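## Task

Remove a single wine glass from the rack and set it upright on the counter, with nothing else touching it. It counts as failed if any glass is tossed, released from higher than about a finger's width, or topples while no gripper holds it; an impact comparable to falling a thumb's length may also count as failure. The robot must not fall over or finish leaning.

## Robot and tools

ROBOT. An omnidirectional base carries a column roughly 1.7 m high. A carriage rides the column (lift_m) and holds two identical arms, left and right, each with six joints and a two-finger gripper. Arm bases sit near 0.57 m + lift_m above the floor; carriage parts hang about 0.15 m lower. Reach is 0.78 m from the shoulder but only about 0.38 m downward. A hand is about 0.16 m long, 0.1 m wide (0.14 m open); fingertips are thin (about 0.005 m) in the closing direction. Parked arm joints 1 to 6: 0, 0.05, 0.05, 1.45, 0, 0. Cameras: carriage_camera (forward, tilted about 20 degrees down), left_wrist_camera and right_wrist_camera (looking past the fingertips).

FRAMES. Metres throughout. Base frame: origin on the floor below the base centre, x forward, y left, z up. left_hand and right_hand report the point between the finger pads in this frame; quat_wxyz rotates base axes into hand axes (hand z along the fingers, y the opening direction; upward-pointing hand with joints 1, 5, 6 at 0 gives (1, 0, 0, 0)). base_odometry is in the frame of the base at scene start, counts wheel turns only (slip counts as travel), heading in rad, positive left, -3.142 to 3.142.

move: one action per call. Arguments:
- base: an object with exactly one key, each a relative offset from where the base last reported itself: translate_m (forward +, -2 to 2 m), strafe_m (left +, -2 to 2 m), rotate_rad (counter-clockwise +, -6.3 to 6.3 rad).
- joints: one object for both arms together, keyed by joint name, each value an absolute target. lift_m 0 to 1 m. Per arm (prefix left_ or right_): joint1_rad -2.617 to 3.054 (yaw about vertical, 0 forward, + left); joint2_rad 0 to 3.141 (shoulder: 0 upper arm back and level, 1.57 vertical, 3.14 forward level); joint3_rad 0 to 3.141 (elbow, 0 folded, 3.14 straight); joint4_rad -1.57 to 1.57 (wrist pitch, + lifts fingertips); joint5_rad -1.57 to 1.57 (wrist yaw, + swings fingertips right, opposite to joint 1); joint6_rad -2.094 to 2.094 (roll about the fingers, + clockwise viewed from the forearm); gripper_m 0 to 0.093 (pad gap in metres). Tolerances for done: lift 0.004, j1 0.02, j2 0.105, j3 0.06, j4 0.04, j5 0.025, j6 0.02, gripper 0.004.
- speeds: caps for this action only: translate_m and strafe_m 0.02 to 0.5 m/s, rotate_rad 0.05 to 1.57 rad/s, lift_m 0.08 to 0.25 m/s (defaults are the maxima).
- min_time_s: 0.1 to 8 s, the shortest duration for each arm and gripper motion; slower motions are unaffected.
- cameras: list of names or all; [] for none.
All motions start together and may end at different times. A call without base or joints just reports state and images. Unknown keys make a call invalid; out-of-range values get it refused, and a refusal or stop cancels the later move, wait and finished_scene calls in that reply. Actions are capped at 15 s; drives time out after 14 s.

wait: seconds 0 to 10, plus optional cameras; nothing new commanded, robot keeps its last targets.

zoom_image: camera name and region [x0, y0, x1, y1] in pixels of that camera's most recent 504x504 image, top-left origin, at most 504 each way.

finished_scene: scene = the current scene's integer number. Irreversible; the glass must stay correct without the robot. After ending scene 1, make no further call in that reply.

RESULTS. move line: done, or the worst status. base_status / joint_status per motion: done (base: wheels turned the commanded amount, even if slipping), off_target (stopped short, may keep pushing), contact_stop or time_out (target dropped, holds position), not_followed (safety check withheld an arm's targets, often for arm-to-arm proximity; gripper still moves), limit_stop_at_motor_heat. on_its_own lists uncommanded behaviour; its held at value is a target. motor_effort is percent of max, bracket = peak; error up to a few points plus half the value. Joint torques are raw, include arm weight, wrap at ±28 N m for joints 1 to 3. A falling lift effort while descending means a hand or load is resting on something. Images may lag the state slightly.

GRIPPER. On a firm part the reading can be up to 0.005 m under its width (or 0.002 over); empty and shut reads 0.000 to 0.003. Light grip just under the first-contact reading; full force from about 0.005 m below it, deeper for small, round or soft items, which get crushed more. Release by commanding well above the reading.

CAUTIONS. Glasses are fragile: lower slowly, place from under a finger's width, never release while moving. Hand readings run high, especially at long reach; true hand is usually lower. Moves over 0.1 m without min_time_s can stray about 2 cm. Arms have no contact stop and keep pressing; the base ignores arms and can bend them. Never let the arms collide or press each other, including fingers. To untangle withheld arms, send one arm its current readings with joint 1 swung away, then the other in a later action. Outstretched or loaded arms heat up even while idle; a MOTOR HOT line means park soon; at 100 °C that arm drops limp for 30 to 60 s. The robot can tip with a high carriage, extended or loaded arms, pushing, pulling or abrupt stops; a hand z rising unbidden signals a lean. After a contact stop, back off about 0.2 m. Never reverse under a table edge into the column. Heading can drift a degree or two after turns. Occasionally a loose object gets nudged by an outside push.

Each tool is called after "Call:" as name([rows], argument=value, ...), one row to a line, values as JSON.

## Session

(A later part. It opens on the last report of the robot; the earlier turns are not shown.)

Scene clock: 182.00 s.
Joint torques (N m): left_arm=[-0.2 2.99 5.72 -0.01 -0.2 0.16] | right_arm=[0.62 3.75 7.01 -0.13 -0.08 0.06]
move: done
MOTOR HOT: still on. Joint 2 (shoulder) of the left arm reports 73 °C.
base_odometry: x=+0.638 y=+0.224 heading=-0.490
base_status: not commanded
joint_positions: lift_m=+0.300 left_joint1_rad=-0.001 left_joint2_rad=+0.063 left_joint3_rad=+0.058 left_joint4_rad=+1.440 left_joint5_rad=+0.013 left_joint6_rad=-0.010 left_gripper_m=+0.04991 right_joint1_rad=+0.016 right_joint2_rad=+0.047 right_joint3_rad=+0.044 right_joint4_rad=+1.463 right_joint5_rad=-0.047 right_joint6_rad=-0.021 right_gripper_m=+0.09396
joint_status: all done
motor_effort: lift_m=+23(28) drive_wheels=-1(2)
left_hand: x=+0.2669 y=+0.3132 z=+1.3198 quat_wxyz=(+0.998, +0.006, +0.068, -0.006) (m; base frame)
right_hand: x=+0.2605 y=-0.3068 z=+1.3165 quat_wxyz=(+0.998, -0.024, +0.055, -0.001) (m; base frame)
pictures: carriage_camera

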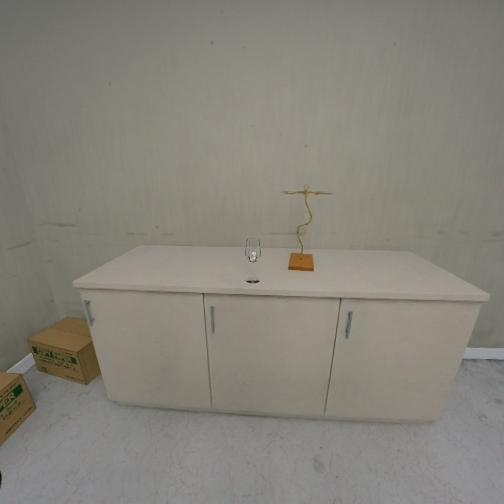

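Call:
wait(seconds=10, cameras=[])

Call:
wait(seconds=10, cameras=[])

Call:
wait(seconds=10, cameras=[])

Call:
wait(seconds=10, cameras=[])

Call:
wait(seconds=10, cameras=[])

Call:
wait(seconds=10, cameras=[])

Call:
wait(seconds=10, cameras=[])

Call:
wait(seconds=10, cameras=["carriage_camera"])

Scene clock: 195.63 s.
Joint torques (N m): left_arm=[-0.39 2.95 5.78 -0.02 -0.14 0.12] | right_arm=[0.69 3.69 7.06 -0.12 -0.08 0.05]
MOTOR HOT: cleared for the motors of the left arm.
base_odometry: x=+0.638 y=+0.224 heading=-0.490
base_status: not commanded
joint_positions: lift_m=+0.300 left_joint1_rad=-0.001 left_joint2_rad=+0.063 left_joint3_rad=+0.058 left_joint4_rad=+1.441 left_joint5_rad=+0.011 left_joint6_rad=-0.010 left_gripper_m=+0.04991 right_joint1_rad=+0.016 right_joint2_rad=+0.047 right_joint3_rad=+0.044 right_joint4_rad=+1.463 right_joint5_rad=-0.047 right_joint6_rad=-0.021 right_gripper_m=+0.09396
joint_status: all done
motor_effort: lift_m=+23(28) drive_wheels=-1(2)
left_hand: x=+0.2666 y=+0.3135 z=+1.3198 quat_wxyz=(+0.998, +0.005, +0.067, -0.005) (m; base frame)
right_hand: x=+0.2605 y=-0.3068 z=+1.3165 quat_wxyz=(+0.998, -0.024, +0.055, -0.001) (m; base frame)
wait: 10.00 s; at rest from the start
pictures: none
No camera images: "cameras" was empty.

Scene clock: 205.63 s.
Joint torques (N m): left_arm=[-0.32 3.04 5.76 -0.05 -0.15 0.13] | right_arm=[0.68 3.78 7.08 -0.12 -0.08 0.04]
base_odometry: x=+0.638 y=+0.224 heading=-0.490
base_status: not commanded
joint_positions: lift_m=+0.300 left_joint1_rad=-0.001 left_joint2_rad=+0.063 left_joint3_rad=+0.058 left_joint4_rad=+1.441 left_joint5_rad=+0.011 left_joint6_rad=-0.010 left_gripper_m=+0.04991 right_joint1_rad=+0.016 right_joint2_rad=+0.047 right_joint3_rad=+0.044 right_joint4_rad=+1.463 right_joint5_rad=-0.047 right_joint6_rad=-0.021 right_gripper_m=+0.09396
joint_status: all done
motor_effort: lift_m=+23(28) drive_wheels=-1(2)
left_hand: x=+0.2666 y=+0.3135 z=+1.3198 quat_wxyz=(+0.998, +0.005, +0.067, -0.005) (m; base frame)
right_hand: x=+0.2605 y=-0.3068 z=+1.3165 quat_wxyz=(+0.998, -0.024, +0.055, -0.001) (m; base frame)
wait: 10.00 s; at rest by 0.27 s
pictures: none
No camera images: "cameras" was empty.

Scene clock: 215.63 s.
Joint torques (N m): left_arm=[-0.25 3.07 5.78 -0.01 -0.15 0.12] | right_arm=[0.66 3.74 7.06 -0.13 -0.08 0.05]
base_odometry: x=+0.638 y=+0.224 heading=-0.490
base_status: not commanded
joint_positions: lift_m=+0.300 left_joint1_rad=-0.001 left_joint2_rad=+0.063 left_joint3_rad=+0.058 left_joint4_rad=+1.441 left_joint5_rad=+0.011 left_joint6_rad=-0.010 left_gripper_m=+0.04991 right_joint1_rad=+0.016 right_joint2_rad=+0.047 right_joint3_rad=+0.044 right_joint4_rad=+1.463 right_joint5_rad=-0.047 right_joint6_rad=-0.021 right_gripper_m=+0.09396
joint_status: all done
motor_effort: lift_m=+23(28) drive_wheels=-1(2)
left_hand: x=+0.2666 y=+0.3135 z=+1.3198 quat_wxyz=(+0.998, +0.005, +0.067, -0.005) (m; base frame)
right_hand: x=+0.2605 y=-0.3068 z=+1.3165 quat_wxyz=(+0.998, -0.024, +0.055, -0.001) (m; base frame)
wait: 10.00 s; at rest by 0.27 s
pictures: none
No camera images: "cameras" was empty.

Scene clock: 225.63 s.
Joint torques (N m): left_arm=[-0.14 3 5.76 -0.03 -0.12 0.14] | right_arm=[0.68 3.71 7.02 -0.14 -0.08 0.04]
base_odometry: x=+0.638 y=+0.224 heading=-0.490
base_status: not commanded
joint_positions: lift_m=+0.300 left_joint1_rad=-0.001 left_joint2_rad=+0.063 left_joint3_rad=+0.058 left_joint4_rad=+1.441 left_joint5_rad=+0.011 left_joint6_rad=-0.010 left_gripper_m=+0.04991 right_joint1_rad=+0.016 right_joint2_rad=+0.047 right_joint3_rad=+0.044 right_joint4_rad=+1.463 right_joint5_rad=-0.047 right_joint6_rad=-0.021 right_gripper_m=+0.09396
joint_status: all done
motor_effort: lift_m=+24(28) drive_wheels=-1(2)
left_hand: x=+0.2666 y=+0.3135 z=+1.3198 quat_wxyz=(+0.998, +0.005, +0.067, -0.005) (m; base frame)
right_hand: x=+0.2605 y=-0.3068 z=+1.3165 quat_wxyz=(+0.998, -0.024, +0.055, -0.001) (m; base frame)
wait: 10.00 s; at rest by 0.27 s
pictures: none
No camera images: "cameras" was empty.

Scene clock: 235.63 s.
Joint torques (N m): left_arm=[-0.38 2.92 5.76 -0.07 -0.11 0.14] | right_arm=[0.69 3.7 7.01 -0.13 -0.07 0.05]
base_odometry: x=+0.638 y=+0.224 heading=-0.490
base_status: not commanded
joint_positions: lift_m=+0.300 left_joint1_rad=-0.001 left_joint2_rad=+0.063 left_joint3_rad=+0.058 left_joint4_rad=+1.441 left_joint5_rad=+0.011 left_joint6_rad=-0.010 left_gripper_m=+0.04991 right_joint1_rad=+0.016 right_joint2_rad=+0.047 right_joint3_rad=+0.044 right_joint4_rad=+1.463 right_joint5_rad=-0.047 right_joint6_rad=-0.021 right_gripper_m=+0.09396
joint_status: all done
motor_effort: lift_m=+23(28) drive_wheels=-1(2)
left_hand: x=+0.2666 y=+0.3135 z=+1.3198 quat_wxyz=(+0.998, +0.005, +0.067, -0.005) (m; base frame)
right_hand: x=+0.2605 y=-0.3068 z=+1.3165 quat_wxyz=(+0.998, -0.024, +0.055, -0.001) (m; base frame)
wait: 10.00 s; at rest by 0.27 s
pictures: none
No camera images: "cameras" was empty.

Scene clock: 245.63 s.
Joint torques (N m): left_arm=[-0.12 3.03 5.67 -0.06 -0.12 0.12] | right_arm=[0.62 3.73 7.05 -0.12 -0.08 0.05]
base_odometry: x=+0.638 y=+0.224 heading=-0.490
base_status: not commanded
joint_positions: lift_m=+0.300 left_joint1_rad=-0.001 left_joint2_rad=+0.063 left_joint3_rad=+0.058 left_joint4_rad=+1.441 left_joint5_rad=+0.011 left_joint6_rad=-0.010 left_gripper_m=+0.04991 right_joint1_rad=+0.016 right_joint2_rad=+0.047 right_joint3_rad=+0.044 right_joint4_rad=+1.463 right_joint5_rad=-0.047 right_joint6_rad=-0.021 right_gripper_m=+0.09396
joint_status: all done
motor_effort: lift_m=+23(28) drive_wheels=-1(2)
left_hand: x=+0.2666 y=+0.3135 z=+1.3198 quat_wxyz=(+0.998, +0.005, +0.067, -0.005) (m; base frame)
right_hand: x=+0.2605 y=-0.3068 z=+1.3165 quat_wxyz=(+0.998, -0.024, +0.055, -0.001) (m; base frame)
wait: 10.00 s; at rest by 0.27 s
pictures: none
No camera images: "cameras" was empty.

Scene clock: 255.63 s.
Joint torques (N m): left_arm=[-0.16 2.95 5.67 -0.03 -0.16 0.18] | right_arm=[0.69 3.67 7.08 -0.13 -0.08 0.06]
base_odometry: x=+0.638 y=+0.224 heading=-0.490
base_status: not commanded
joint_positions: lift_m=+0.300 left_joint1_rad=-0.001 left_joint2_rad=+0.063 left_joint3_rad=+0.058 left_joint4_rad=+1.441 left_joint5_rad=+0.011 left_joint6_rad=-0.010 left_gripper_m=+0.04991 right_joint1_rad=+0.016 right_joint2_rad=+0.047 right_joint3_rad=+0.044 right_joint4_rad=+1.463 right_joint5_rad=-0.047 right_joint6_rad=-0.021 right_gripper_m=+0.09396
joint_status: all done
motor_effort: lift_m=+24(28) drive_wheels=-1(2)
left_hand: x=+0.2666 y=+0.3135 z=+1.3198 quat_wxyz=(+0.998, +0.005, +0.067, -0.005) (m; base frame)
right_hand: x=+0.2605 y=-0.3068 z=+1.3165 quat_wxyz=(+0.998, -0.024, +0.055, -0.001) (m; base frame)
wait: 10.00 s; at rest by 0.27 s
pictures: none
No camera images: "cameras" was empty.

Scene clock: 265.63 s.
Joint torques (N m): left_arm=[-0.38 3.03 5.68 -0.02 -0.13 0.11] | right_arm=[0.66 3.75 7.08 -0.13 -0.08 0.05]
base_odometry: x=+0.638 y=+0.224 heading=-0.490
base_status: not commanded
joint_positions: lift_m=+0.300 left_joint1_rad=-0.001 left_joint2_rad=+0.063 left_joint3_rad=+0.058 left_joint4_rad=+1.441 left_joint5_rad=+0.011 left_joint6_rad=-0.010 left_gripper_m=+0.04991 right_joint1_rad=+0.016 right_joint2_rad=+0.047 right_joint3_rad=+0.044 right_joint4_rad=+1.463 right_joint5_rad=-0.047 right_joint6_rad=-0.021 right_gripper_m=+0.09396
joint_status: all done
motor_effort: lift_m=+24(28) drive_wheels=-1(2)
left_hand: x=+0.2666 y=+0.3135 z=+1.3198 quat_wxyz=(+0.998, +0.005, +0.067, -0.005) (m; base frame)
right_hand: x=+0.2605 y=-0.3068 z=+1.3165 quat_wxyz=(+0.998, -0.024, +0.055, -0.001) (m; base frame)
wait: 10.00 s; at rest by 0.27 s
pictures: carriage_camera

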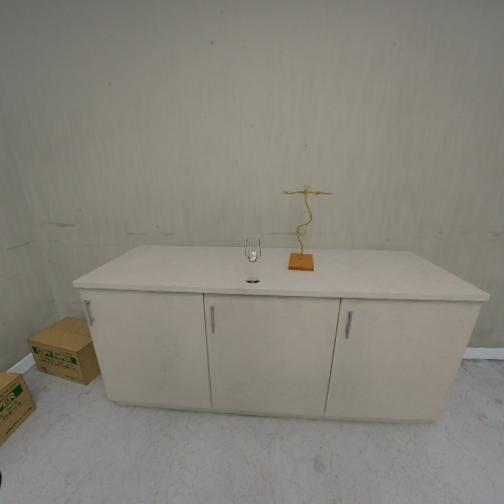

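Call:
finished_scene(scene=1)

The scene is finished: the task was done.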